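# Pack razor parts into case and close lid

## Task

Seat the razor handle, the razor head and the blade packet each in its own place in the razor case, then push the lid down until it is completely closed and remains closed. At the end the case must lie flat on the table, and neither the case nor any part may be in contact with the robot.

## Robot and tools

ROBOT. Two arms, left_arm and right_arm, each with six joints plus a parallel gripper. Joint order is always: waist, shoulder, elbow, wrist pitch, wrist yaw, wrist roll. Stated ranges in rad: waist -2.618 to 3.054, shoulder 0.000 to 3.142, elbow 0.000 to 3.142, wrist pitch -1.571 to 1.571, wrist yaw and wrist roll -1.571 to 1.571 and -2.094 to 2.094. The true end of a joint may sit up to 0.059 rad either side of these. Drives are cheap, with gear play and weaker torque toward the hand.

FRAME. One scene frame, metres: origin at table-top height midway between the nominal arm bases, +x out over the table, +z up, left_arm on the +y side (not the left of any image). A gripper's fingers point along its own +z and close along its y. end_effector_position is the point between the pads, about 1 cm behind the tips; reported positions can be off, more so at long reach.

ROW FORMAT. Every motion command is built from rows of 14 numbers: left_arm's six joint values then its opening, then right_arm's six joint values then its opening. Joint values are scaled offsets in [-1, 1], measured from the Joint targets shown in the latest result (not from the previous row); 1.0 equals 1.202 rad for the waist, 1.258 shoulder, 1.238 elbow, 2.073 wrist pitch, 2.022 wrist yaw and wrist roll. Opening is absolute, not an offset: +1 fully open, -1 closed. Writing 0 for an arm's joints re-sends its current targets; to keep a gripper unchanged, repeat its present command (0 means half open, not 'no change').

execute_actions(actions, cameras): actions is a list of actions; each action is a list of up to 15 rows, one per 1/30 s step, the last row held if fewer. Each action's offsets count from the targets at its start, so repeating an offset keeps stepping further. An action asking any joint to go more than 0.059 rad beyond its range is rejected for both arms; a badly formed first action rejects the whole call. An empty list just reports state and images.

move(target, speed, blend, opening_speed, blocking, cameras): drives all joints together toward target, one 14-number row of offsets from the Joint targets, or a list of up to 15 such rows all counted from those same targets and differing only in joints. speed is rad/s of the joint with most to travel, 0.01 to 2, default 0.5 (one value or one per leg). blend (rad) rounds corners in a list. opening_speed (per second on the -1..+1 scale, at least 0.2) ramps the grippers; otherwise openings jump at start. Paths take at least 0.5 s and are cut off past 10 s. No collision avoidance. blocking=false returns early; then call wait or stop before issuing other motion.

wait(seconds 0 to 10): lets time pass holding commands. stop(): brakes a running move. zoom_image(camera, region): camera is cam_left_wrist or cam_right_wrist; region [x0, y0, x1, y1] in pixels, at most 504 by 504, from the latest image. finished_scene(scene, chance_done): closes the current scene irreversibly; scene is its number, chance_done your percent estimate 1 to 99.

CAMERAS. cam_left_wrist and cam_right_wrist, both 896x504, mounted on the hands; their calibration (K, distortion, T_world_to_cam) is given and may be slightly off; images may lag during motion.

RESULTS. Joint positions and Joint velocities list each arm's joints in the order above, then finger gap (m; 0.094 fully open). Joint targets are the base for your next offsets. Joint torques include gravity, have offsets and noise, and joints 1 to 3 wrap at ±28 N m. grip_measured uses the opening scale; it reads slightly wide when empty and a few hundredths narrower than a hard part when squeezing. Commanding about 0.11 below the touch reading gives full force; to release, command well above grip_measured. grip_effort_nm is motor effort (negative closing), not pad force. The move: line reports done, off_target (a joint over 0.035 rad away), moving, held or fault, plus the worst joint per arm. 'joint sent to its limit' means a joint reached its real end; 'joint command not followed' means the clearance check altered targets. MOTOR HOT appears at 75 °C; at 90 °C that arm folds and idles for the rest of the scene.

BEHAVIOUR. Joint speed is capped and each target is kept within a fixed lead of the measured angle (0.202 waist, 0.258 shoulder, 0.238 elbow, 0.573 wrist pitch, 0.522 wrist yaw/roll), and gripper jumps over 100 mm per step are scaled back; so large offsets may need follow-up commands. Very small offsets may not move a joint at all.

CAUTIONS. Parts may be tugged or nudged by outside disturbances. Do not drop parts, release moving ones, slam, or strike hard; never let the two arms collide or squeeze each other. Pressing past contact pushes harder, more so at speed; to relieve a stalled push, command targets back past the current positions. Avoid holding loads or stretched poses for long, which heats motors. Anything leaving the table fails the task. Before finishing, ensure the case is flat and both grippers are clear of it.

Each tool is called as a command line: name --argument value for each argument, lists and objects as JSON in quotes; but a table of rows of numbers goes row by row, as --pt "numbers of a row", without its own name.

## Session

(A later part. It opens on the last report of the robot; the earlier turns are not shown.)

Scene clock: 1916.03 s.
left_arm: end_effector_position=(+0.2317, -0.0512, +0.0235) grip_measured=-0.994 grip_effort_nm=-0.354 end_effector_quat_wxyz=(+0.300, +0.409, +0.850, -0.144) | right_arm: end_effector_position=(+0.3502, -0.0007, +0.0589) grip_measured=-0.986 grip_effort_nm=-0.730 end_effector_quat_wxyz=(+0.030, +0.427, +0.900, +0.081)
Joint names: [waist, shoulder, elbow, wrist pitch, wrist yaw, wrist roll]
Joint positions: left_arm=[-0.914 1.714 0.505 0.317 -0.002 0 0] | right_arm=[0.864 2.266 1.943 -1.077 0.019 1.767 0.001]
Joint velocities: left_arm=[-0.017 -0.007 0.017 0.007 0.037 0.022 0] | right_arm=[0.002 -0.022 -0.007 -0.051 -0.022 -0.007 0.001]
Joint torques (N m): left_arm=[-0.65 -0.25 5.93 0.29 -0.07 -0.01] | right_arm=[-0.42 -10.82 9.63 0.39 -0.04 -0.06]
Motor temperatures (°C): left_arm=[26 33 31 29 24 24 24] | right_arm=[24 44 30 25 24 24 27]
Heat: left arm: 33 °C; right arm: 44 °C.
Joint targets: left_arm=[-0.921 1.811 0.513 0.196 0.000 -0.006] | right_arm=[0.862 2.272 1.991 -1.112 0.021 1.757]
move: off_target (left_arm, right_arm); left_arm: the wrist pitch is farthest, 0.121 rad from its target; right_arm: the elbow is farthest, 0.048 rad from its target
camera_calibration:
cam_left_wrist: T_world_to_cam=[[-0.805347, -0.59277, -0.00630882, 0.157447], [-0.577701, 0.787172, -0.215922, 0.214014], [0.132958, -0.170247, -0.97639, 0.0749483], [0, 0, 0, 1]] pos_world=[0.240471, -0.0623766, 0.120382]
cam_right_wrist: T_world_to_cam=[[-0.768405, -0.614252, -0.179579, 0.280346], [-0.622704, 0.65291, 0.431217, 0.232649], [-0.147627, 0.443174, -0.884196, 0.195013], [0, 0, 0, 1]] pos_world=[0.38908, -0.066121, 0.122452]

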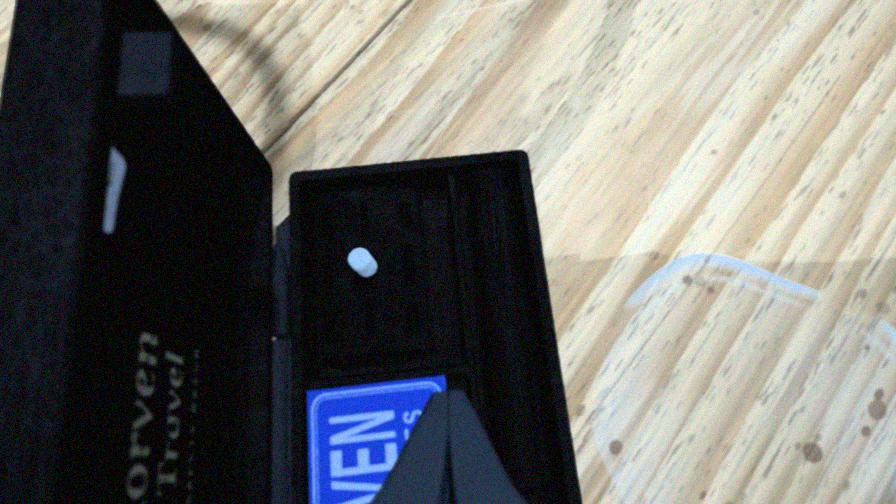

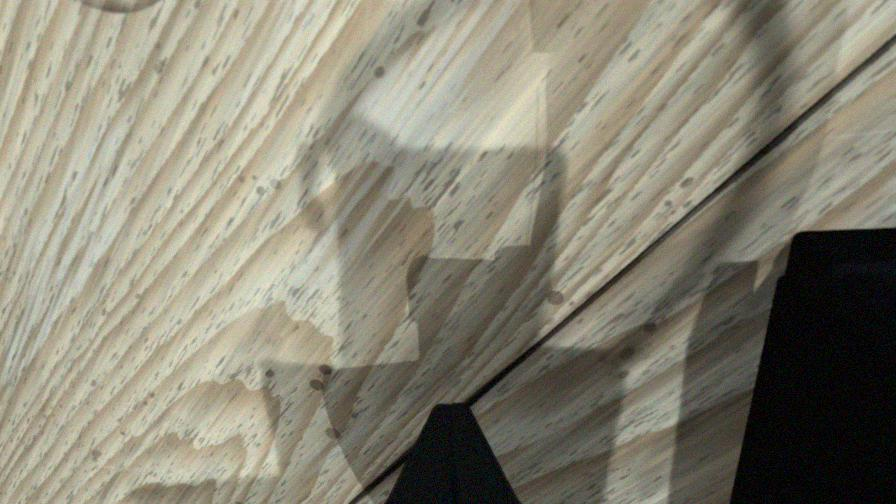

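move --pt "0 0 0 0 0 0 -1 0.005 -0.086 -0.062 -0.057 0 0 -1" --pt "0 0 0 0 0 0 -1 0.016 -0.211 -0.256 -0.017 0 0 -1" --speed 0.12

Scene clock: 1936.43 s.
left_arm: end_effector_position=(+0.2321, -0.0552, +0.0237) grip_measured=-0.993 grip_effort_nm=-0.359 end_effector_quat_wxyz=(+0.313, +0.444, +0.831, -0.122) | right_arm: end_effector_position=(+0.3293, -0.0321, +0.0797) grip_measured=-0.986 grip_effort_nm=-0.730 end_effector_quat_wxyz=(+0.039, +0.435, +0.895, +0.093)
Joint names: [waist, shoulder, elbow, wrist pitch, wrist yaw, wrist roll]
Joint positions: left_arm=[-0.939 1.724 0.514 0.323 -0.039 0.072 0] | right_arm=[0.861 2.066 1.703 -1.008 0.032 1.781 0.001]
Joint velocities: left_arm=[-0.012 -0.007 -0.002 0.022 -0.007 -0.022 0.001] | right_arm=[0.017 -0.002 0.002 0.037 -0.007 0.022 0.001]
Joint torques (N m): left_arm=[0.81 -0.36 5.24 0.25 0.27 -0.75] | right_arm=[1.14 -14.63 2.59 -0.45 -0.06 -0.18]
Motor temperatures (°C): left_arm=[26 32 30 28 24 24 24] | right_arm=[24 45 30 25 24 24 27]
Heat: left arm: 32 °C; right arm: 45 °C.
Joint targets: left_arm=[-0.921 1.811 0.513 0.196 0.000 -0.006] | right_arm=[0.881 2.007 1.674 -1.148 0.021 1.757]
move: off_target (left_arm, right_arm); left_arm: the wrist pitch is farthest, 0.127 rad from its target; right_arm: the wrist pitch is farthest, 0.140 rad from its target
camera_calibration:
cam_left_wrist: T_world_to_cam=[[-0.835341, -0.54384, -0.0802685, 0.166719], [-0.518368, 0.827855, -0.21436, 0.205876], [0.183028, -0.137455, -0.973451, 0.0645194], [0, 0, 0, 1]] pos_world=[0.234178, -0.0708986, 0.12032]
cam_right_wrist: T_world_to_cam=[[-0.774703, -0.596381, -0.210154, 0.253907], [-0.621797, 0.658106, 0.424575, 0.231563], [-0.114905, 0.459593, -0.880665, 0.213756], [0, 0, 0, 1]] pos_world=[0.36525, -0.0992087, 0.143291]

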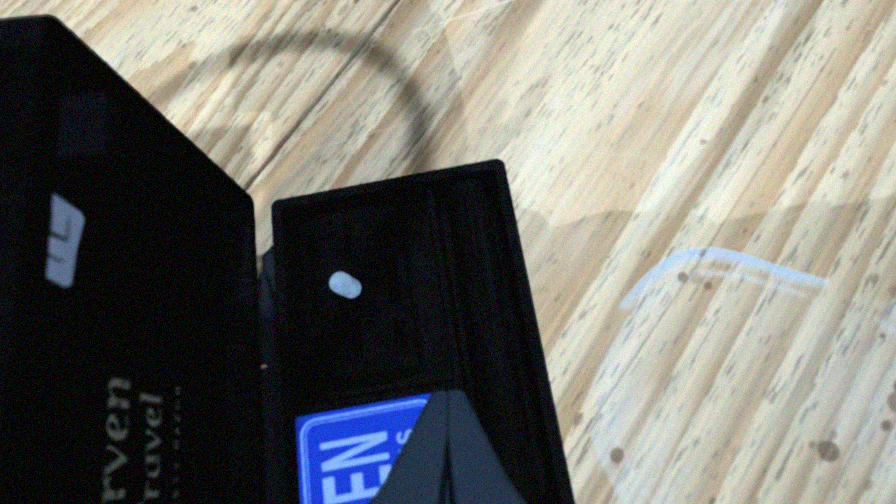

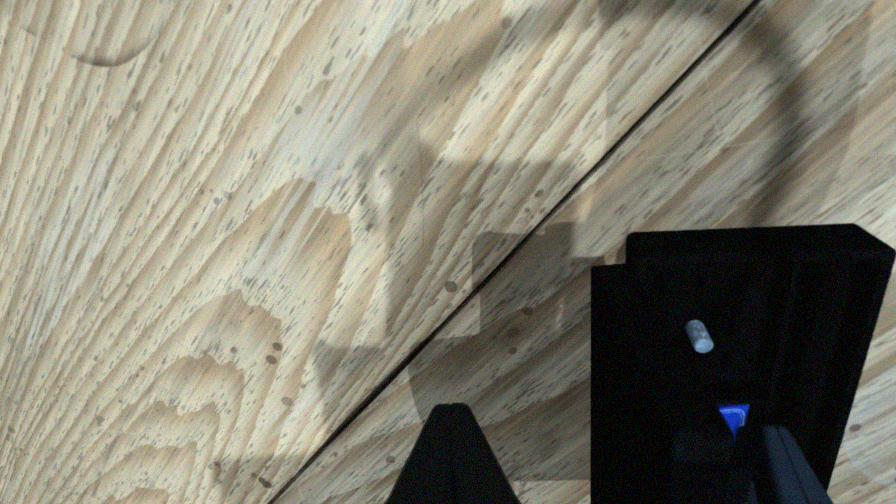

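move --target '[0,-0.12,0,0.02,0,0,-1,-0.01,0.15,0.256,0.0,0,-0.77,-1]' --speed 0.5 --cameras '[]'

move --target '[0,0,0,0,0,0.76,-1,0,0,0,0,0,0,-1]' --speed 0.8

Scene clock: 1953.30 s.
left_arm: end_effector_position=(+0.2286, -0.0584, +0.0322) grip_measured=-0.994 grip_effort_nm=-0.339 end_effector_quat_wxyz=(+0.305, +0.420, +0.842, -0.146) | right_arm: end_effector_position=(+0.3460, -0.0058, +0.0918) grip_measured=-0.986 grip_effort_nm=-0.725 end_effector_quat_wxyz=(+0.093, -0.323, +0.941, +0.046)
Joint names: [waist, shoulder, elbow, wrist pitch, wrist yaw, wrist roll]
Joint positions: left_arm=[-0.935 1.688 0.52 0.286 -0.007 0.009 0] | right_arm=[0.864 2.189 1.941 -1.116 0.019 0.221 0.001]
Joint velocities: left_arm=[0.007 -0.002 -0.007 -0.051 0.051 -0.066 0] | right_arm=[-0.007 0.027 0.002 -0.007 -0.007 0.007 0]
Joint torques (N m): left_arm=[0.75 -9.31 4.79 1.11 0.1 -0.05] | right_arm=[-0.13 -10.22 9.92 0.49 -0.05 -0.09]
Motor temperatures (°C): left_arm=[26 32 30 28 24 24 24] | right_arm=[24 48 30 25 24 24 27]
Heat: left arm: 32 °C; right arm: 48 °C.
Joint targets: left_arm=[-0.921 1.660 0.513 0.237 0.000 -0.006] | right_arm=[0.869 2.196 1.991 -1.148 0.021 0.200]
move: off_target (left_arm, right_arm); left_arm: the wrist pitch is farthest, 0.049 rad from its target; right_arm: the elbow is farthest, 0.050 rad from its target
No camera images: "cameras" was empty.

Scene clock: 1956.13 s.
left_arm: end_effector_position=(+0.2300, -0.0566, +0.0317) grip_measured=-0.994 grip_effort_nm=-0.349 end_effector_quat_wxyz=(+0.318, +0.885, +0.321, +0.110) | right_arm: end_effector_position=(+0.3460, -0.0058, +0.0918) grip_measured=-0.986 grip_effort_nm=-0.725 end_effector_quat_wxyz=(+0.093, -0.323, +0.941, +0.046)
Joint names: [waist, shoulder, elbow, wrist pitch, wrist yaw, wrist roll]
Joint positions: left_arm=[-0.935 1.688 0.52 0.283 -0.019 1.532 0] | right_arm=[0.864 2.189 1.941 -1.116 0.019 0.221 0.001]
Joint velocities: left_arm=[0.017 -0.017 0.002 -0.022 -0.066 -0.051 0] | right_arm=[0.007 0.007 -0.022 0.022 0.007 0.022 0]
Joint torques (N m): left_arm=[0.57 -9.31 4.85 1.11 0.07 0.04] | right_arm=[-0.1 -10.25 9.89 0.48 -0.05 -0.17]
Motor temperatures (°C): left_arm=[26 32 30 28 24 24 24] | right_arm=[24 48 30 25 24 24 27]
Heat: left arm: 32 °C; right arm: 48 °C.
Joint targets: left_arm=[-0.921 1.660 0.513 0.237 0.000 1.531] | right_arm=[0.869 2.196 1.991 -1.148 0.021 0.200]
move: off_target (left_arm, right_arm); left_arm: the wrist pitch is farthest, 0.046 rad from its target; right_arm: the elbow is farthest, 0.050 rad from its target
camera_calibration:
cam_left_wrist: T_world_to_cam=[[-0.480643, 0.622311, -0.617828, 0.166346], [0.530641, 0.767315, 0.360067, -0.0552812], [0.698142, -0.154781, -0.699028, -0.0556268], [0, 0, 0, 1]] pos_world=[0.148123, -0.0697108, 0.0837934]
cam_right_wrist: T_world_to_cam=[[0.609494, -0.79188, -0.0379847, -0.210832], [-0.766023, -0.600584, 0.229145, 0.280022], [-0.204268, -0.110565, -0.972651, 0.250267], [0, 0, 0, 1]] pos_world=[0.394126, 0.0288937, 0.171248]

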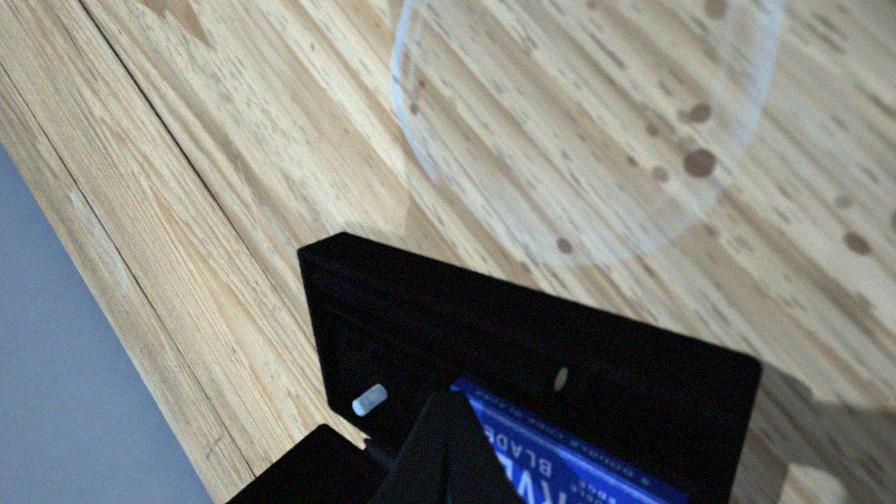

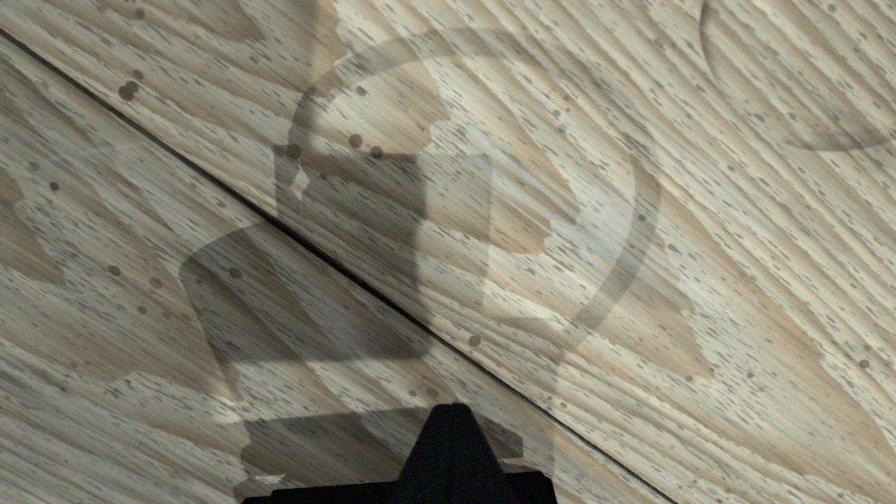

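move --pt "0 0.06 0 0.0 0 0 -1 0 0 0 0 0 0 -1" --pt "0 0.11 0 -0.03 0 0 -1 0 0 0 0 0 0 -1" --speed 0.15

Scene clock: 1964.27 s.
left_arm: end_effector_position=(+0.2289, -0.0551, +0.0221) grip_measured=-0.994 grip_effort_nm=-0.349 end_effector_quat_wxyz=(+0.309, +0.888, +0.322, +0.107) | right_arm: end_effector_position=(+0.3460, -0.0058, +0.0918) grip_measured=-0.986 grip_effort_nm=-0.730 end_effector_quat_wxyz=(+0.093, -0.323, +0.941, +0.046)
Joint names: [waist, shoulder, elbow, wrist pitch, wrist yaw, wrist roll]
Joint positions: left_arm=[-0.935 1.723 0.52 0.299 -0.019 1.534 0] | right_arm=[0.864 2.189 1.941 -1.116 0.019 0.221 0.001]
Joint velocities: left_arm=[-0.017 0.022 0.007 -0.007 -0.051 -0.022 -0.001] | right_arm=[0.017 -0.012 -0.017 0.081 -0.022 -0.022 -0.001]
Joint torques (N m): left_arm=[0.55 -1.26 4.72 0.24 0.1 0.07] | right_arm=[-0.14 -10.26 9.88 0.49 -0.04 -0.16]
Motor temperatures (°C): left_arm=[26 32 30 28 24 24 24] | right_arm=[24 47 31 25 24 24 27]
Heat: left arm: 32 °C; right arm: 47 °C.
Joint targets: left_arm=[-0.921 1.798 0.513 0.175 0.000 1.531] | right_arm=[0.869 2.196 1.991 -1.148 0.021 0.200]
move: off_target (left_arm, right_arm); left_arm: the wrist pitch is farthest, 0.124 rad from its target; right_arm: the elbow is farthest, 0.050 rad from its target
camera_calibration:
cam_left_wrist: T_world_to_cam=[[-0.486806, 0.632935, -0.602007, 0.160629], [0.535673, 0.760693, 0.366608, -0.0540325], [0.689981, -0.144012, -0.709356, -0.0586143], [0, 0, 0, 1]] pos_world=[0.147582, -0.0690071, 0.0749304]
cam_right_wrist: T_world_to_cam=[[0.609494, -0.79188, -0.0379847, -0.210832], [-0.766023, -0.600584, 0.229145, 0.280022], [-0.204268, -0.110565, -0.972651, 0.250267], [0, 0, 0, 1]] pos_world=[0.394126, 0.0288937, 0.171248]

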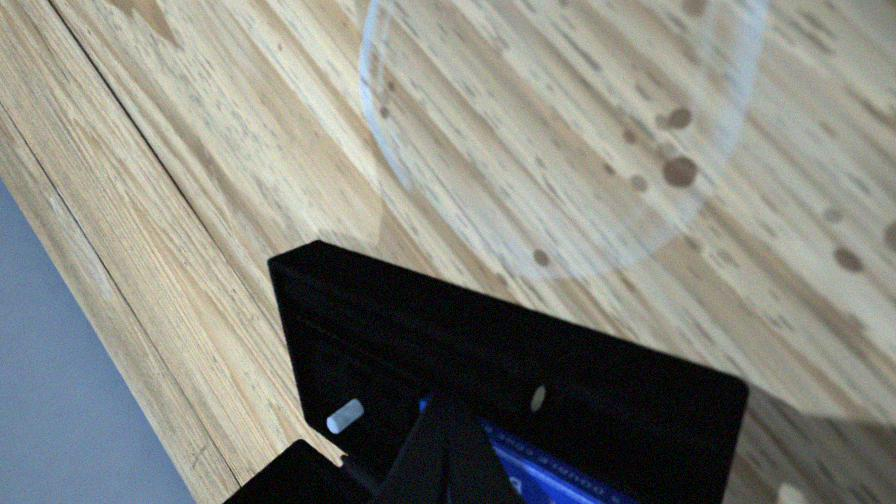

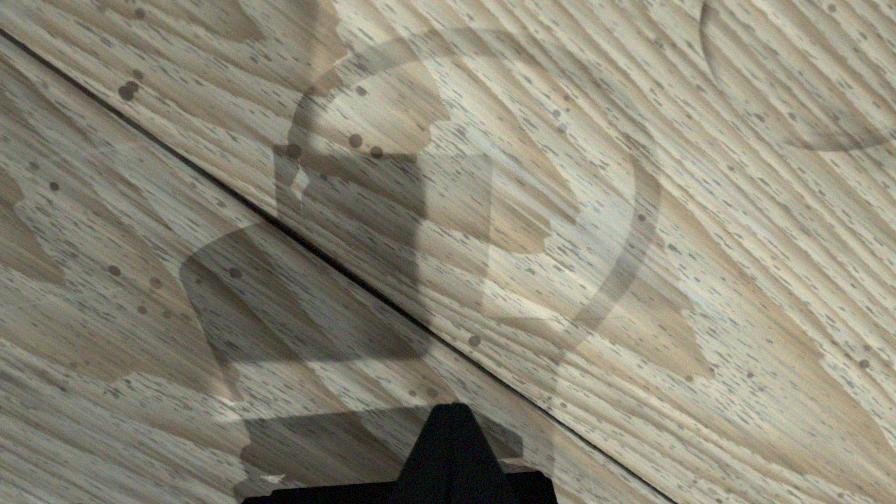

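move --pt "0 0 0 0 0 0 -1 0 -0.025 -0.062 -0.04 0 0 -1" --pt "0 0 0 0 0 0 -1 0.01 -0.15 -0.256 0 0 0 -1" --speed 0.12

Scene clock: 1975.27 s.
left_arm: end_effector_position=(+0.2306, -0.0587, +0.0225) grip_measured=-0.994 grip_effort_nm=-0.349 end_effector_quat_wxyz=(+0.317, +0.887, +0.317, +0.109) | right_arm: end_effector_position=(+0.3155, -0.0472, +0.0785) grip_measured=-0.986 grip_effort_nm=-0.725 end_effector_quat_wxyz=(+0.063, -0.331, +0.941, +0.018)
Joint names: [waist, shoulder, elbow, wrist pitch, wrist yaw, wrist roll]
Joint positions: left_arm=[-0.935 1.735 0.52 0.328 -0.014 1.54 0] | right_arm=[0.864 2.056 1.694 -1.083 0.034 0.205 0.001]
Joint velocities: left_arm=[-0.007 -0.007 -0.012 -0.007 -0.007 0.007 0.001] | right_arm=[-0.012 -0.007 -0.002 0.007 -0.037 -0.022 0]
Joint torques (N m): left_arm=[0.58 -2.29 4.64 0.05 0.09 -0.02] | right_arm=[0.84 -13.49 3.33 0.17 -0.09 -0.14]
Motor temperatures (°C): left_arm=[26 32 30 27 24 24 24] | right_arm=[24 47 31 25 24 24 27]
Heat: left arm: 32 °C; right arm: 47 °C.
Joint targets: left_arm=[-0.921 1.798 0.513 0.175 0.000 1.531] | right_arm=[0.881 2.007 1.674 -1.148 0.021 0.200]
move: off_target (left_arm, right_arm); left_arm: the wrist pitch is farthest, 0.153 rad from its target; right_arm: the wrist pitch is farthest, 0.065 rad from its target
camera_calibration:
cam_left_wrist: T_world_to_cam=[[-0.475669, 0.628592, -0.615314, 0.16145], [0.537734, 0.761387, 0.362122, -0.0526611], [0.696119, -0.158625, -0.700183, -0.0625657], [0, 0, 0, 1]] pos_world=[0.148668, -0.0713153, 0.0746047]
cam_right_wrist: T_world_to_cam=[[0.618658, -0.785654, -0.00312854, -0.230887], [-0.748648, -0.590716, 0.300968, 0.224155], [-0.238305, -0.183854, -0.953629, 0.232291], [0, 0, 0, 1]] pos_world=[0.366009, -0.0062778, 0.153333]

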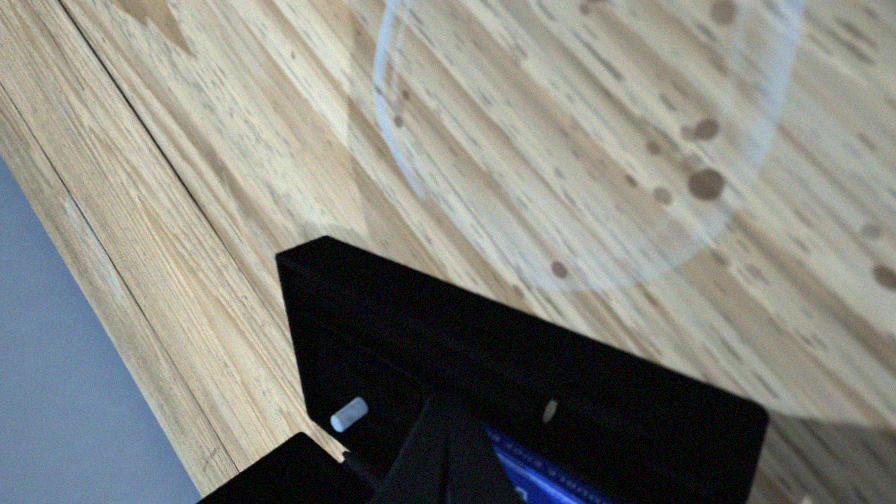

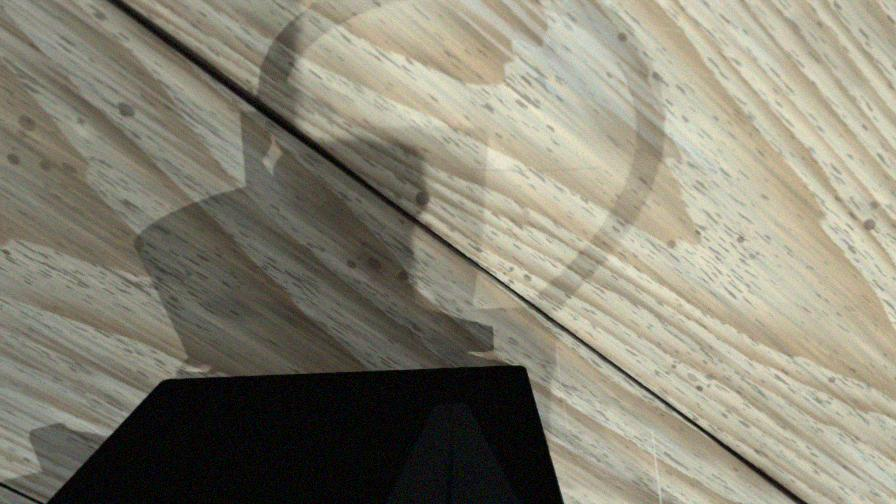

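move --pt "0 0 0 0 0 0 -1 0.009 -0.081 -0.127 0.027 0 0 -1" --pt "0 0 0 0 0 0 -1 0.02 -0.146 -0.231 0.05 0 0 -1" --speed 0.12

Scene clock: 1983.57 s.
left_arm: end_effector_position=(+0.2281, -0.0622, +0.0221) grip_measured=-0.994 grip_effort_nm=-0.354 end_effector_quat_wxyz=(+0.322, +0.888, +0.312, +0.100) | right_arm: end_effector_position=(+0.2818, -0.0833, +0.0768) grip_measured=-0.986 grip_effort_nm=-0.730 end_effector_quat_wxyz=(+0.073, -0.339, +0.938, +0.011)
Joint names: [waist, shoulder, elbow, wrist pitch, wrist yaw, wrist roll]
Joint positions: left_arm=[-0.935 1.741 0.52 0.338 0.009 1.543 0] | right_arm=[0.884 1.859 1.41 -0.986 0.059 0.205 0.001]
Joint velocities: left_arm=[-0.007 0.007 -0.012 -0.081 -0.022 -0.051 0] | right_arm=[0.012 0.007 0.002 0.037 0.007 -0.022 -0.001]
Joint torques (N m): left_arm=[0.55 -2.78 4.62 -0.05 -0.06 -0.05] | right_arm=[1.26 -10.77 3.06 0.26 -0.36 -0.14]
Motor temperatures (°C): left_arm=[26 31 30 27 24 24 24] | right_arm=[24 48 30 25 24 24 27]
Heat: left arm: 31 °C; right arm: 48 °C.
Joint targets: left_arm=[-0.921 1.798 0.513 0.175 0.000 1.531] | right_arm=[0.906 1.823 1.388 -1.044 0.021 0.200]
move: off_target (left_arm, right_arm); left_arm: the wrist pitch is farthest, 0.163 rad from its target; right_arm: the wrist pitch is farthest, 0.058 rad from its target
camera_calibration:
cam_left_wrist: T_world_to_cam=[[-0.471085, 0.628431, -0.618993, 0.161179], [0.554088, 0.756833, 0.346684, -0.0521974], [0.686342, -0.179659, -0.704739, -0.0606216], [0, 0, 0, 1]] pos_world=[0.146458, -0.0726761, 0.075142]
cam_right_wrist: T_world_to_cam=[[0.631521, -0.775134, 0.0186432, -0.242808], [-0.745954, -0.600837, 0.287311, 0.177651], [-0.211503, -0.19535, -0.957656, 0.207795], [0, 0, 0, 1]] pos_world=[0.329807, -0.0408772, 0.152482]

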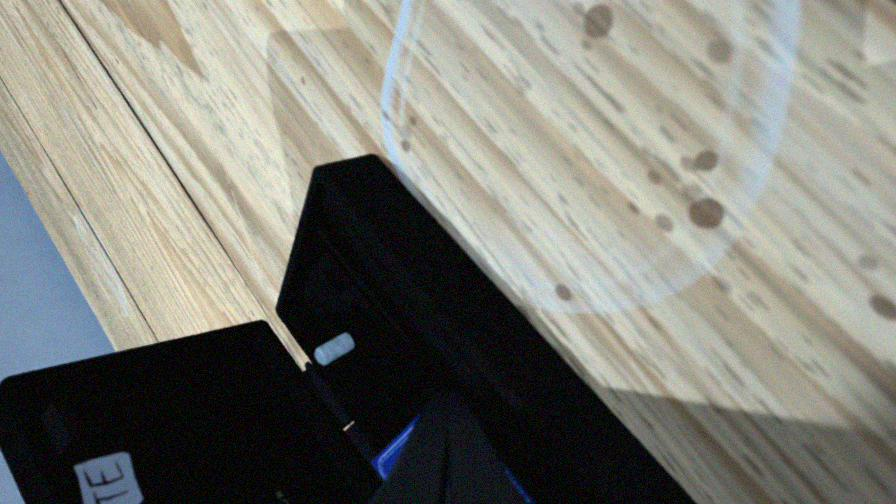

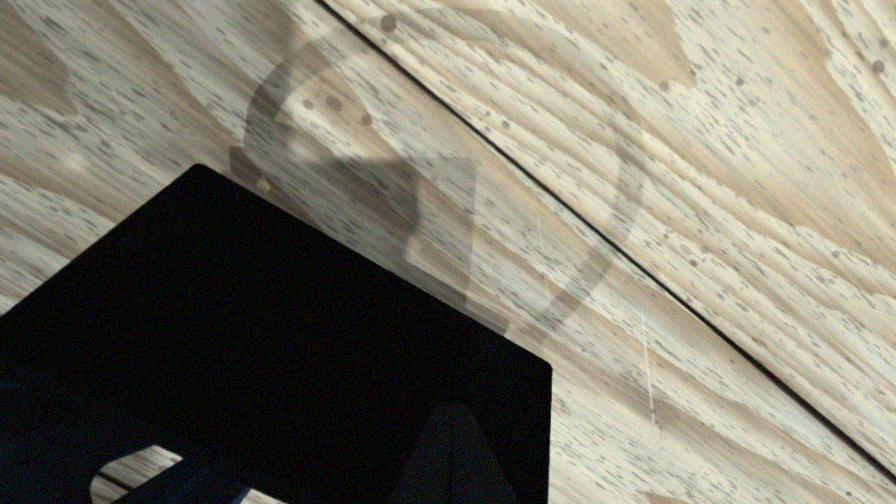

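move --target '[0,-0.424,-0.034,-0.135,0,0,-1,0,0,0,0,0,0,-1]' --speed 0.4

Scene clock: 2015.13 s.
left_arm: end_effector_position=(+0.2080, -0.0306, +0.0990) grip_measured=-0.994 grip_effort_nm=-0.344 end_effector_quat_wxyz=(+0.339, +0.880, +0.313, +0.110) | right_arm: end_effector_position=(+0.2673, -0.0857, +0.0723) grip_measured=-0.986 grip_effort_nm=-0.725 end_effector_quat_wxyz=(+0.046, -0.345, +0.938, +0.016)
Joint names: [waist, shoulder, elbow, wrist pitch, wrist yaw, wrist roll]
Joint positions: left_arm=[-0.931 1.284 0.491 -0.048 -0.001 1.543 0] | right_arm=[0.893 1.859 1.398 -1.015 0.022 0.207 0.001]
Joint velocities: left_arm=[0.012 0.017 0.012 -0.051 -0.007 -0.022 0] | right_arm=[-0.012 0.012 -0.007 -0.037 -0.051 -0.007 -0.001]
Joint torques (N m): left_arm=[0.55 -5.89 5.26 1.07 -0.11 -0.02] | right_arm=[0.51 -10.71 4.08 0.31 -0.08 -0.15]
Motor temperatures (°C): left_arm=[26 31 30 27 24 24 24] | right_arm=[24 44 29 24 24 24 27]
Heat: left arm: 31 °C; right arm: 44 °C.
Joint targets: left_arm=[-0.921 1.265 0.470 -0.105 0.000 1.531] | right_arm=[0.906 1.823 1.388 -1.044 0.021 0.200]
move: off_target (left_arm, right_arm); left_arm: the wrist pitch is farthest, 0.057 rad from its target; right_arm: the shoulder is farthest, 0.036 rad from its target
camera_calibration:
cam_left_wrist: T_world_to_cam=[[-0.458116, 0.605314, -0.650941, 0.179231], [0.535415, 0.772465, 0.341509, -0.0867448], [0.70955, -0.192073, -0.677973, 0.00518446], [0, 0, 0, 1]] pos_world=[0.124874, -0.0404878, 0.149808]
cam_right_wrist: T_world_to_cam=[[0.640991, -0.767503, -0.00831057, -0.23534], [-0.721872, -0.606491, 0.333271, 0.156448], [-0.260827, -0.207625, -0.942794, 0.211055], [0, 0, 0, 1]] pos_world=[0.318835, -0.0419192, 0.144886]

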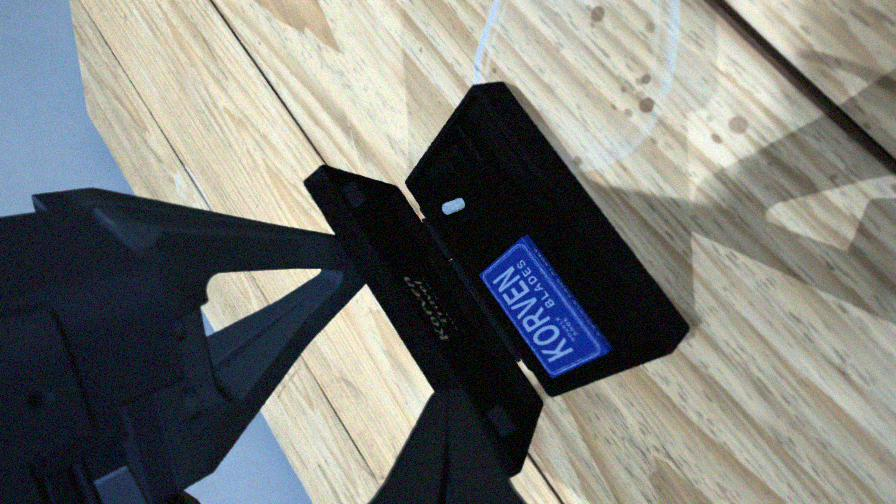

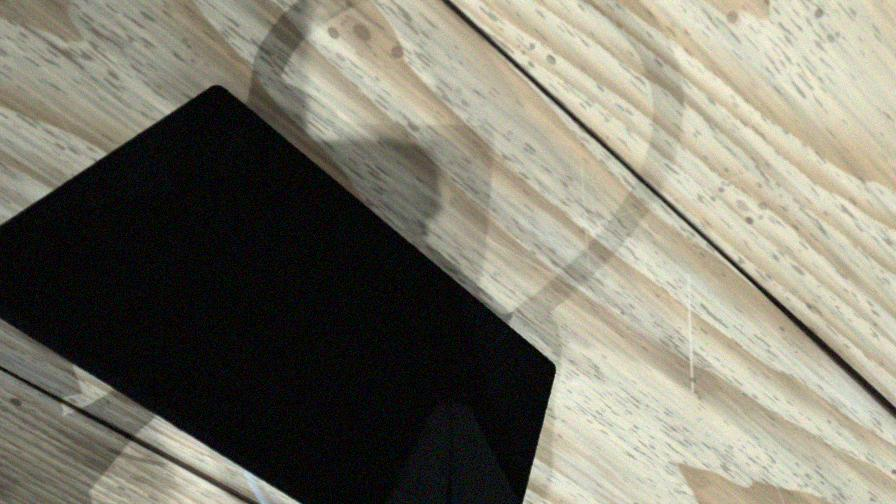

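move --target '[0.1,-0.25,0,0.0,0,0,-1,0,0,0,0,0,0,-1]' --speed 0.7 --cameras '[]'

move --target '[0.8,0,0.2,-0.3,0,-0.7,-1,0.029,0.076,0.112,-0.022,0,0,-1]' --speed 0.8

Scene clock: 2040.30 s.
left_arm: end_effector_position=(+0.2424, -0.0041, +0.1948) grip_measured=-0.994 grip_effort_nm=-0.354 end_effector_quat_wxyz=(+0.460, +0.797, +0.345, +0.185) | right_arm: end_effector_position=(+0.2673, -0.0857, +0.0723) grip_measured=-0.986 grip_effort_nm=-0.730 end_effector_quat_wxyz=(+0.046, -0.345, +0.938, +0.016)
Joint names: [waist, shoulder, elbow, wrist pitch, wrist yaw, wrist roll]
Joint positions: left_arm=[-0.799 0.964 0.487 -0.056 -0.002 1.543 0] | right_arm=[0.893 1.859 1.398 -1.015 0.022 0.207 0.001]
Joint velocities: left_arm=[-0.007 0.022 -0.002 0.007 -0.022 0.037 0] | right_arm=[0.007 -0.002 0.002 -0.022 -0.022 -0.037 0.001]
Joint torques (N m): left_arm=[0.34 -3.18 6.71 1.48 -0.1 -0.05] | right_arm=[0.49 -10.71 4.14 0.32 -0.08 -0.13]
Motor temperatures (°C): left_arm=[26 31 30 28 24 24 24] | right_arm=[24 45 29 24 24 24 27]
Heat: left arm: 31 °C; right arm: 45 °C.
Joint targets: left_arm=[-0.801 0.950 0.470 -0.105 0.000 1.531] | right_arm=[0.906 1.823 1.388 -1.044 0.021 0.200]
move: off_target (left_arm, right_arm); left_arm: the wrist pitch is farthest, 0.049 rad from its target; right_arm: the shoulder is farthest, 0.036 rad from its target
No camera images: "cameras" was empty.

Scene clock: 2042.97 s.
left_arm: end_effector_position=(+0.2655, +0.2749, +0.1617) grip_measured=-0.994 grip_effort_nm=-0.349 end_effector_quat_wxyz=(+0.291, -0.023, +0.955, +0.047) | right_arm: end_effector_position=(+0.2633, -0.0702, +0.0734) grip_measured=-0.986 grip_effort_nm=-0.720 end_effector_quat_wxyz=(+0.037, -0.361, +0.932, +0.011)
Joint names: [waist, shoulder, elbow, wrist pitch, wrist yaw, wrist roll]
Joint positions: left_arm=[0.163 0.964 0.671 -0.679 -0.004 0.131 0] | right_arm=[0.927 1.915 1.478 -1.061 0.022 0.207 0.001]
Joint velocities: left_arm=[0.017 0.022 0.002 -0.007 0.007 0.007 0.001] | right_arm=[-0.017 -0.002 -0.007 -0.066 -0.051 -0.051 -0.001]
Joint torques (N m): left_arm=[0.27 -2.96 11.45 0.97 -0.03 -0.08] | right_arm=[0.55 -7.91 9.39 0.28 -0.08 -0.13]
Motor temperatures (°C): left_arm=[26 31 31 28 24 24 24] | right_arm=[24 45 29 24 24 24 27]
Heat: left arm: 31 °C; right arm: 45 °C.
Joint targets: left_arm=[0.161 0.950 0.718 -0.727 0.000 0.116] | right_arm=[0.940 1.919 1.526 -1.090 0.021 0.200]
move: off_target (left_arm, right_arm); left_arm: the wrist pitch is farthest, 0.048 rad from its target; right_arm: the elbow is farthest, 0.049 rad from its target
camera_calibration:
cam_left_wrist: T_world_to_cam=[[0.0316661, -0.996412, -0.0784918, 0.279184], [-0.991312, -0.0212793, -0.129797, 0.324842], [0.127661, 0.08192, -0.988429, 0.194991], [0, 0, 0, 1]] pos_world=[0.288287, 0.269121, 0.256812]
cam_right_wrist: T_world_to_cam=[[0.666447, -0.745543, -0.00370089, -0.226411], [-0.696686, -0.624526, 0.352982, 0.153161], [-0.265474, -0.232666, -0.935623, 0.213155], [0, 0, 0, 1]] pos_world=[0.314183, -0.0235524, 0.144532]

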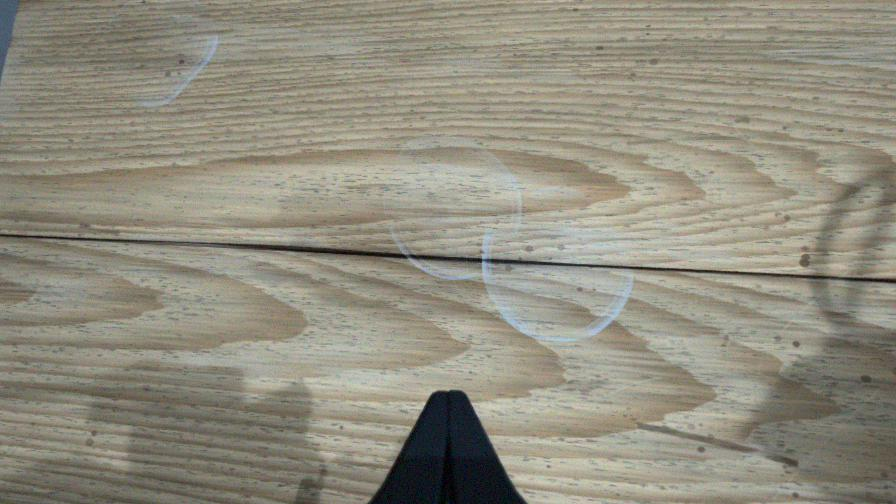

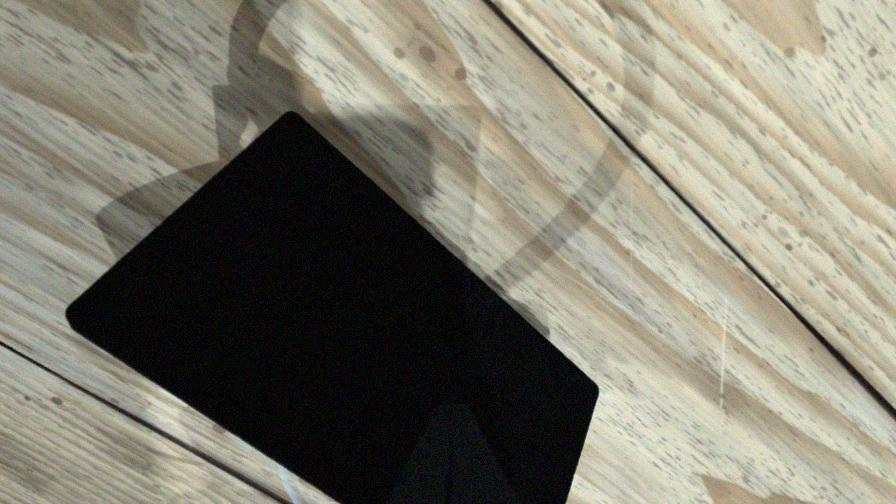

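move --pt "0 0 0 0 0 0 -1 0.056 0.006 -0.023 0.019 0 0 -1" --pt "0 0 0 0 0 0 -1 0.079 -0.003 -0.079 0.046 0 0 -1" --pt "0 0 0 0 0 0 -1 0.087 0.019 -0.114 0.071 0 0 -1" --speed 0.12 --cameras '["cam_right_wrist"]'

Scene clock: 2057.30 s.
left_arm: end_effector_position=(+0.2652, +0.2748, +0.1615) grip_measured=-0.994 grip_effort_nm=-0.349 end_effector_quat_wxyz=(+0.291, -0.024, +0.955, +0.047) | right_arm: end_effector_position=(+0.2255, -0.0567, +0.0430) grip_measured=-0.986 grip_effort_nm=-0.725 end_effector_quat_wxyz=(+0.021, -0.410, +0.912, +0.002)
Joint names: [waist, shoulder, elbow, wrist pitch, wrist yaw, wrist roll]
Joint positions: left_arm=[0.163 0.964 0.671 -0.68 -0.004 0.13 0] | right_arm=[1.033 1.942 1.394 -0.986 0.022 0.207 0.001]
Joint velocities: left_arm=[-0.002 -0.007 -0.007 -0.022 -0.007 0.007 0] | right_arm=[0.002 0.002 -0.017 0.051 -0.022 -0.037 -0.002]
Joint torques (N m): left_arm=[0.34 -3.02 11.51 0.96 -0.05 -0.08] | right_arm=[0.57 -8.2 4.01 0.91 -0.07 -0.14]
Motor temperatures (°C): left_arm=[26 30 32 28 24 24 24] | right_arm=[24 42 31 24 24 24 27]
Heat: left arm: 32 °C; right arm: 42 °C.
Joint targets: left_arm=[0.161 0.950 0.718 -0.727 0.000 0.116] | right_arm=[1.045 1.943 1.385 -0.942 0.021 0.200]
move: off_target (left_arm, right_arm); left_arm: the elbow is farthest, 0.047 rad from its target; right_arm: the wrist pitch is farthest, 0.043 rad from its target
camera_calibration:
cam_right_wrist: T_world_to_cam=[[0.741487, -0.670954, 0.00420421, -0.20427], [-0.620055, -0.682815, 0.386388, 0.124016], [-0.256378, -0.289108, -0.922327, 0.172037], [0, 0, 0, 1]] pos_world=[0.272467, -0.00263855, 0.111614]
Images, in order (width x height): cam_right_wrist 896x504.

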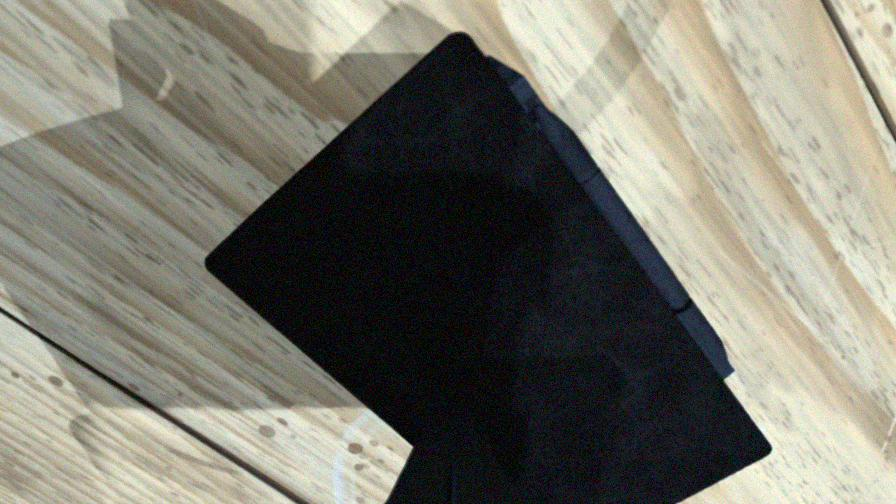

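move --target '[0,0,0,0,0,0,-1,0.004,0.06,0,0,0,0,-1]' --speed 0.1 --cameras '["cam_right_wrist"]'

Scene clock: 2064.47 s.
left_arm: end_effector_position=(+0.2652, +0.2748, +0.1615) grip_measured=-0.994 grip_effort_nm=-0.339 end_effector_quat_wxyz=(+0.291, -0.024, +0.955, +0.047) | right_arm: end_effector_position=(+0.2250, -0.0575, +0.0388) grip_measured=-0.986 grip_effort_nm=-0.720 end_effector_quat_wxyz=(+0.018, -0.410, +0.912, -0.004)
Joint names: [waist, shoulder, elbow, wrist pitch, wrist yaw, wrist roll]
Joint positions: left_arm=[0.163 0.964 0.671 -0.68 -0.004 0.13 0] | right_arm=[1.036 1.954 1.394 -0.986 0.028 0.208 0.001]
Joint velocities: left_arm=[0.012 0.002 -0.012 -0.051 -0.051 0.022 -0.001] | right_arm=[0.002 0.002 0.012 0.051 0.037 -0.037 0.002]
Joint torques (N m): left_arm=[0.27 -2.97 11.54 0.95 -0.04 -0.08] | right_arm=[0.62 -3.48 4.04 0.89 -0.07 -0.14]
Motor temperatures (°C): left_arm=[26 30 33 28 24 24 24] | right_arm=[24 42 30 24 24 24 27]
Heat: left arm: 33 °C; right arm: 42 °C.
Joint targets: left_arm=[0.161 0.950 0.718 -0.727 0.000 0.116] | right_arm=[1.050 2.018 1.385 -0.942 0.021 0.200]
move: off_target (left_arm, right_arm); left_arm: the elbow is farthest, 0.047 rad from its target; right_arm: the shoulder is farthest, 0.064 rad from its target
camera_calibration:
cam_right_wrist: T_world_to_cam=[[0.742399, -0.669836, 0.0127843, -0.204915], [-0.618837, -0.678314, 0.396146, 0.124353], [-0.256681, -0.30201, -0.918099, 0.16695], [0, 0, 0, 1]] pos_world=[0.271936, -0.00248845, 0.106634]
Images, in order (width x height): cam_right_wrist 896x504.

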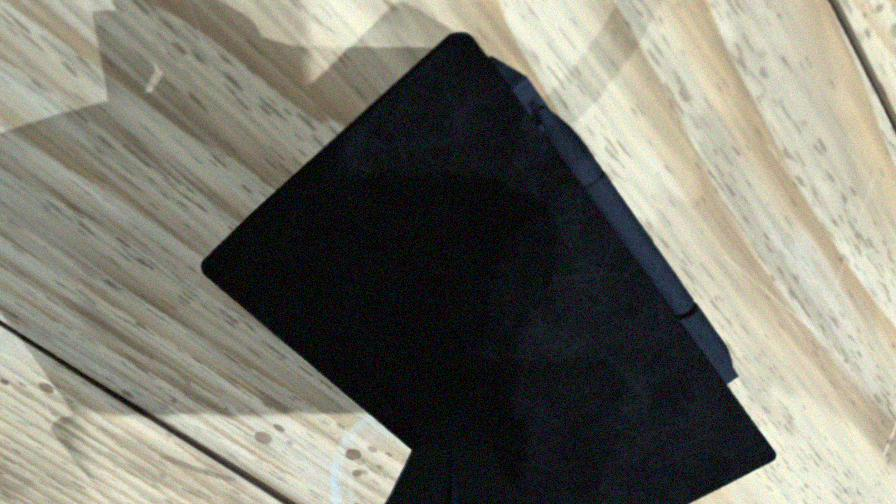

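move --target '[0,0,0,0,0,0,-1,0,0.1,0,0,0,0,-1]' --speed 0.15 --cameras '["cam_right_wrist"]'

Scene clock: 2068.87 s.
left_arm: end_effector_position=(+0.2652, +0.2748, +0.1615) grip_measured=-0.994 grip_effort_nm=-0.344 end_effector_quat_wxyz=(+0.291, -0.024, +0.955, +0.047) | right_arm: end_effector_position=(+0.2252, -0.0571, +0.0366) grip_measured=-0.986 grip_effort_nm=-0.720 end_effector_quat_wxyz=(+0.002, -0.410, +0.912, -0.019)
Joint names: [waist, shoulder, elbow, wrist pitch, wrist yaw, wrist roll]
Joint positions: left_arm=[0.163 0.964 0.671 -0.68 -0.004 0.13 0] | right_arm=[1.039 1.997 1.446 -1.038 0.034 0.213 0.001]
Joint velocities: left_arm=[0.022 0.002 0.007 -0.051 0.139 0.007 0] | right_arm=[-0.017 0.007 -0.007 -0.051 0.007 -0.022 0.001]
Joint torques (N m): left_arm=[0.28 -3.03 11.52 0.96 -0.06 -0.08] | right_arm=[0.62 1.7 -0.05 1.36 -0.08 -0.08]
Motor temperatures (°C): left_arm=[26 30 33 28 24 24 24] | right_arm=[24 41 30 24 24 24 27]
Heat: left arm: 33 °C; right arm: 41 °C.
Joint targets: left_arm=[0.161 0.950 0.718 -0.727 0.000 0.116] | right_arm=[1.050 2.144 1.385 -0.942 0.021 0.200]
move: off_target (left_arm, right_arm); left_arm: the elbow is farthest, 0.047 rad from its target; right_arm: the shoulder is farthest, 0.146 rad from its target
camera_calibration:
cam_right_wrist: T_world_to_cam=[[0.741684, -0.670161, 0.0280988, -0.205175], [-0.61335, -0.660662, 0.432813, 0.124101], [-0.271491, -0.338245, -0.901046, 0.165717], [0, 0, 0, 1]] pos_world=[0.273283, 0.000541377, 0.101371]
Images, in order (width x height): cam_right_wrist 896x504.

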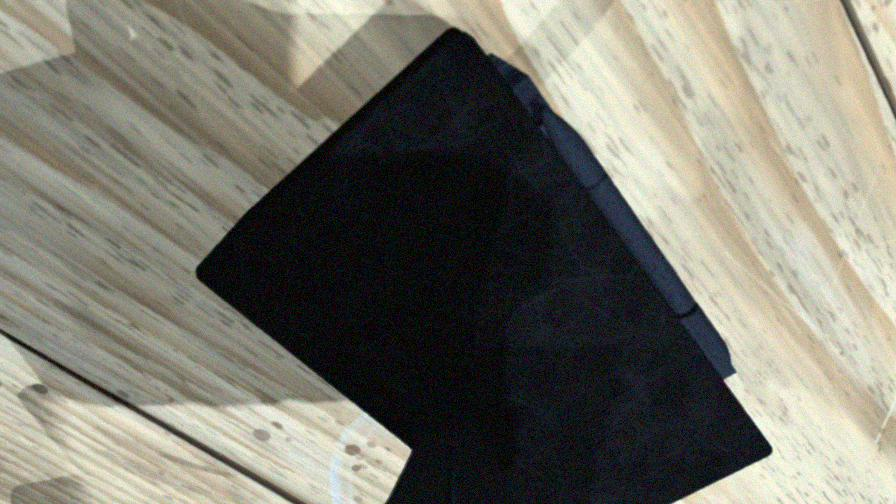

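move --target '[0,0,0,0,0,0,-1,0,-0.3,0,0.02,0,0,-1]' --speed 0.3 --cameras '["cam_right_wrist"]'

zoom_image --camera "cam_right_wrist" --region '[250, 130, 750, 504]'

Scene clock: 2074.90 s.
left_arm: end_effector_position=(+0.2652, +0.2748, +0.1615) grip_measured=-0.994 grip_effort_nm=-0.344 end_effector_quat_wxyz=(+0.291, -0.024, +0.955, +0.047) | right_arm: end_effector_position=(+0.2309, -0.0420, +0.0929) grip_measured=-0.986 grip_effort_nm=-0.720 end_effector_quat_wxyz=(+0.089, -0.407, +0.908, +0.054)
Joint names: [waist, shoulder, elbow, wrist pitch, wrist yaw, wrist roll]
Joint positions: left_arm=[0.163 0.964 0.671 -0.68 -0.004 0.13 0] | right_arm=[1.039 1.803 1.392 -0.952 0.02 0.213 0.001]
Joint velocities: left_arm=[-0.007 -0.002 -0.007 -0.051 -0.051 0.051 -0.002] | right_arm=[0.012 0.002 0.012 -0.022 0.066 -0.051 -0.001]
Joint torques (N m): left_arm=[0.34 -2.97 11.55 0.95 -0.08 -0.08] | right_arm=[0.62 -10.55 4.45 1.3 -0.08 -0.15]
Motor temperatures (°C): left_arm=[26 30 33 28 24 24 24] | right_arm=[24 40 29 25 24 24 27]
Heat: left arm: 33 °C; right arm: 40 °C.
Joint targets: left_arm=[0.161 0.950 0.718 -0.727 0.000 0.116] | right_arm=[1.050 1.767 1.385 -0.901 0.021 0.200]
move: off_target (left_arm, right_arm); left_arm: the elbow is farthest, 0.047 rad from its target; right_arm: the wrist pitch is farthest, 0.052 rad from its target
camera_calibration:
cam_right_wrist: T_world_to_cam=[[0.74292, -0.668449, -0.0352909, -0.195175], [-0.64539, -0.729286, 0.227189, 0.136809], [-0.177601, -0.146007, -0.973211, 0.216235], [0, 0, 0, 1]] pos_world=[0.271699, 0.00088009, 0.172473]
Images, in order (width x height): cam_right_wrist 896x504.

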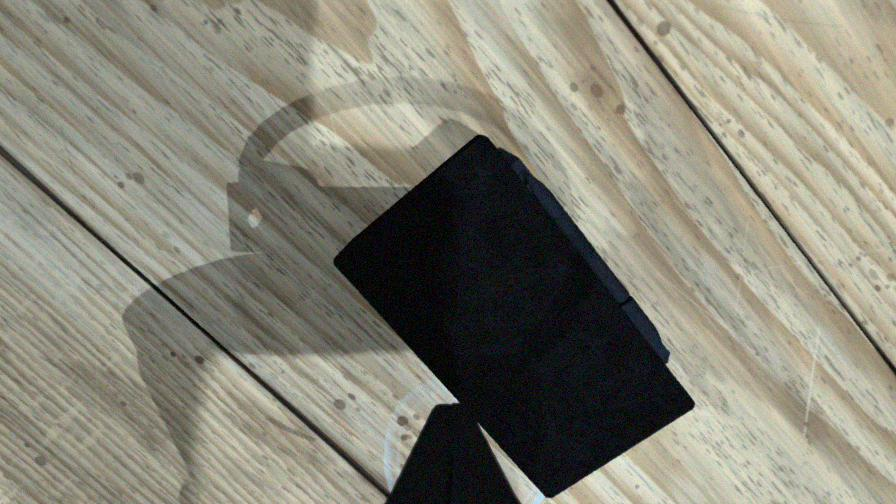

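Scaled by 1.008 from the camera's 896x504 image, which has a finer 1280x720 frame.

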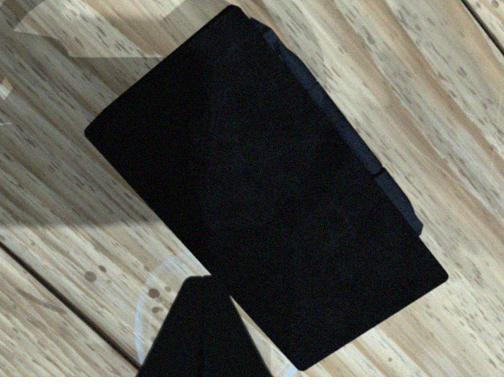

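move --pt "0 0 0 0 0 0 -1 0.033 0.088 0.146 -0.072 0 0 -1" --pt "0 0 0 0 0 0 -1 0.033 0.23 0.146 -0.072 0 0 -1" --pt "0 0 0 0 0 0 -1 0.033 0.37 0.146 -0.072 0 0 -1" --speed '[0.4,0.25,0.12]' --cameras '["cam_right_wrist"]'

Scene clock: 2093.83 s.
left_arm: end_effector_position=(+0.2652, +0.2748, +0.1615) grip_measured=-0.994 grip_effort_nm=-0.344 end_effector_quat_wxyz=(+0.291, -0.024, +0.955, +0.047) | right_arm: end_effector_position=(+0.2208, -0.0237, +0.0370) grip_measured=-0.986 grip_effort_nm=-0.720 end_effector_quat_wxyz=(-0.005, -0.431, +0.902, -0.019)
Joint names: [waist, shoulder, elbow, wrist pitch, wrist yaw, wrist roll]
Joint positions: left_arm=[0.163 0.964 0.671 -0.68 -0.004 0.13 0] | right_arm=[1.086 2.109 1.616 -1.109 0.025 0.214 0.001]
Joint velocities: left_arm=[0.007 -0.007 0.017 -0.022 0.022 -0.022 0] | right_arm=[0.012 0.002 -0.022 0.037 0.007 0.066 -0.001]
Joint torques (N m): left_arm=[0.32 -2.96 11.51 0.98 -0.09 -0.05] | right_arm=[0.27 -0.24 0.65 0.94 -0.07 -0.12]
Motor temperatures (°C): left_arm=[26 30 33 28 24 24 24] | right_arm=[24 40 29 26 23 24 27]
Heat: left arm: 33 °C; right arm: 40 °C.
Joint targets: left_arm=[0.161 0.950 0.718 -0.727 0.000 0.116] | right_arm=[1.089 2.232 1.566 -1.050 0.021 0.200]
move: off_target (left_arm, right_arm); left_arm: the elbow is farthest, 0.047 rad from its target; right_arm: the shoulder is farthest, 0.123 rad from its target
camera_calibration:
cam_right_wrist: T_world_to_cam=[[0.771923, -0.63534, 0.0218622, -0.18513], [-0.576459, -0.685058, 0.445411, 0.13408], [-0.268011, -0.356426, -0.895059, 0.17479], [0, 0, 0, 1]] pos_world=[0.267043, 0.0365317, 0.100774]
Images, in order (width x height): cam_right_wrist 896x504.

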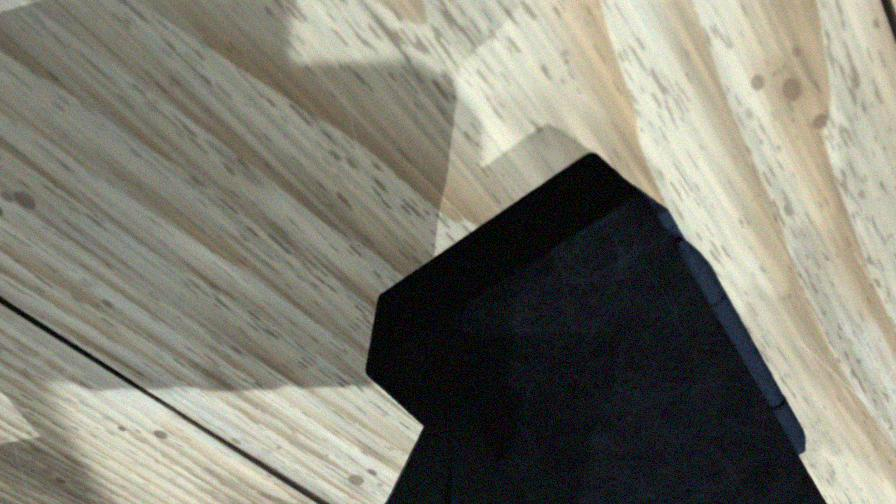

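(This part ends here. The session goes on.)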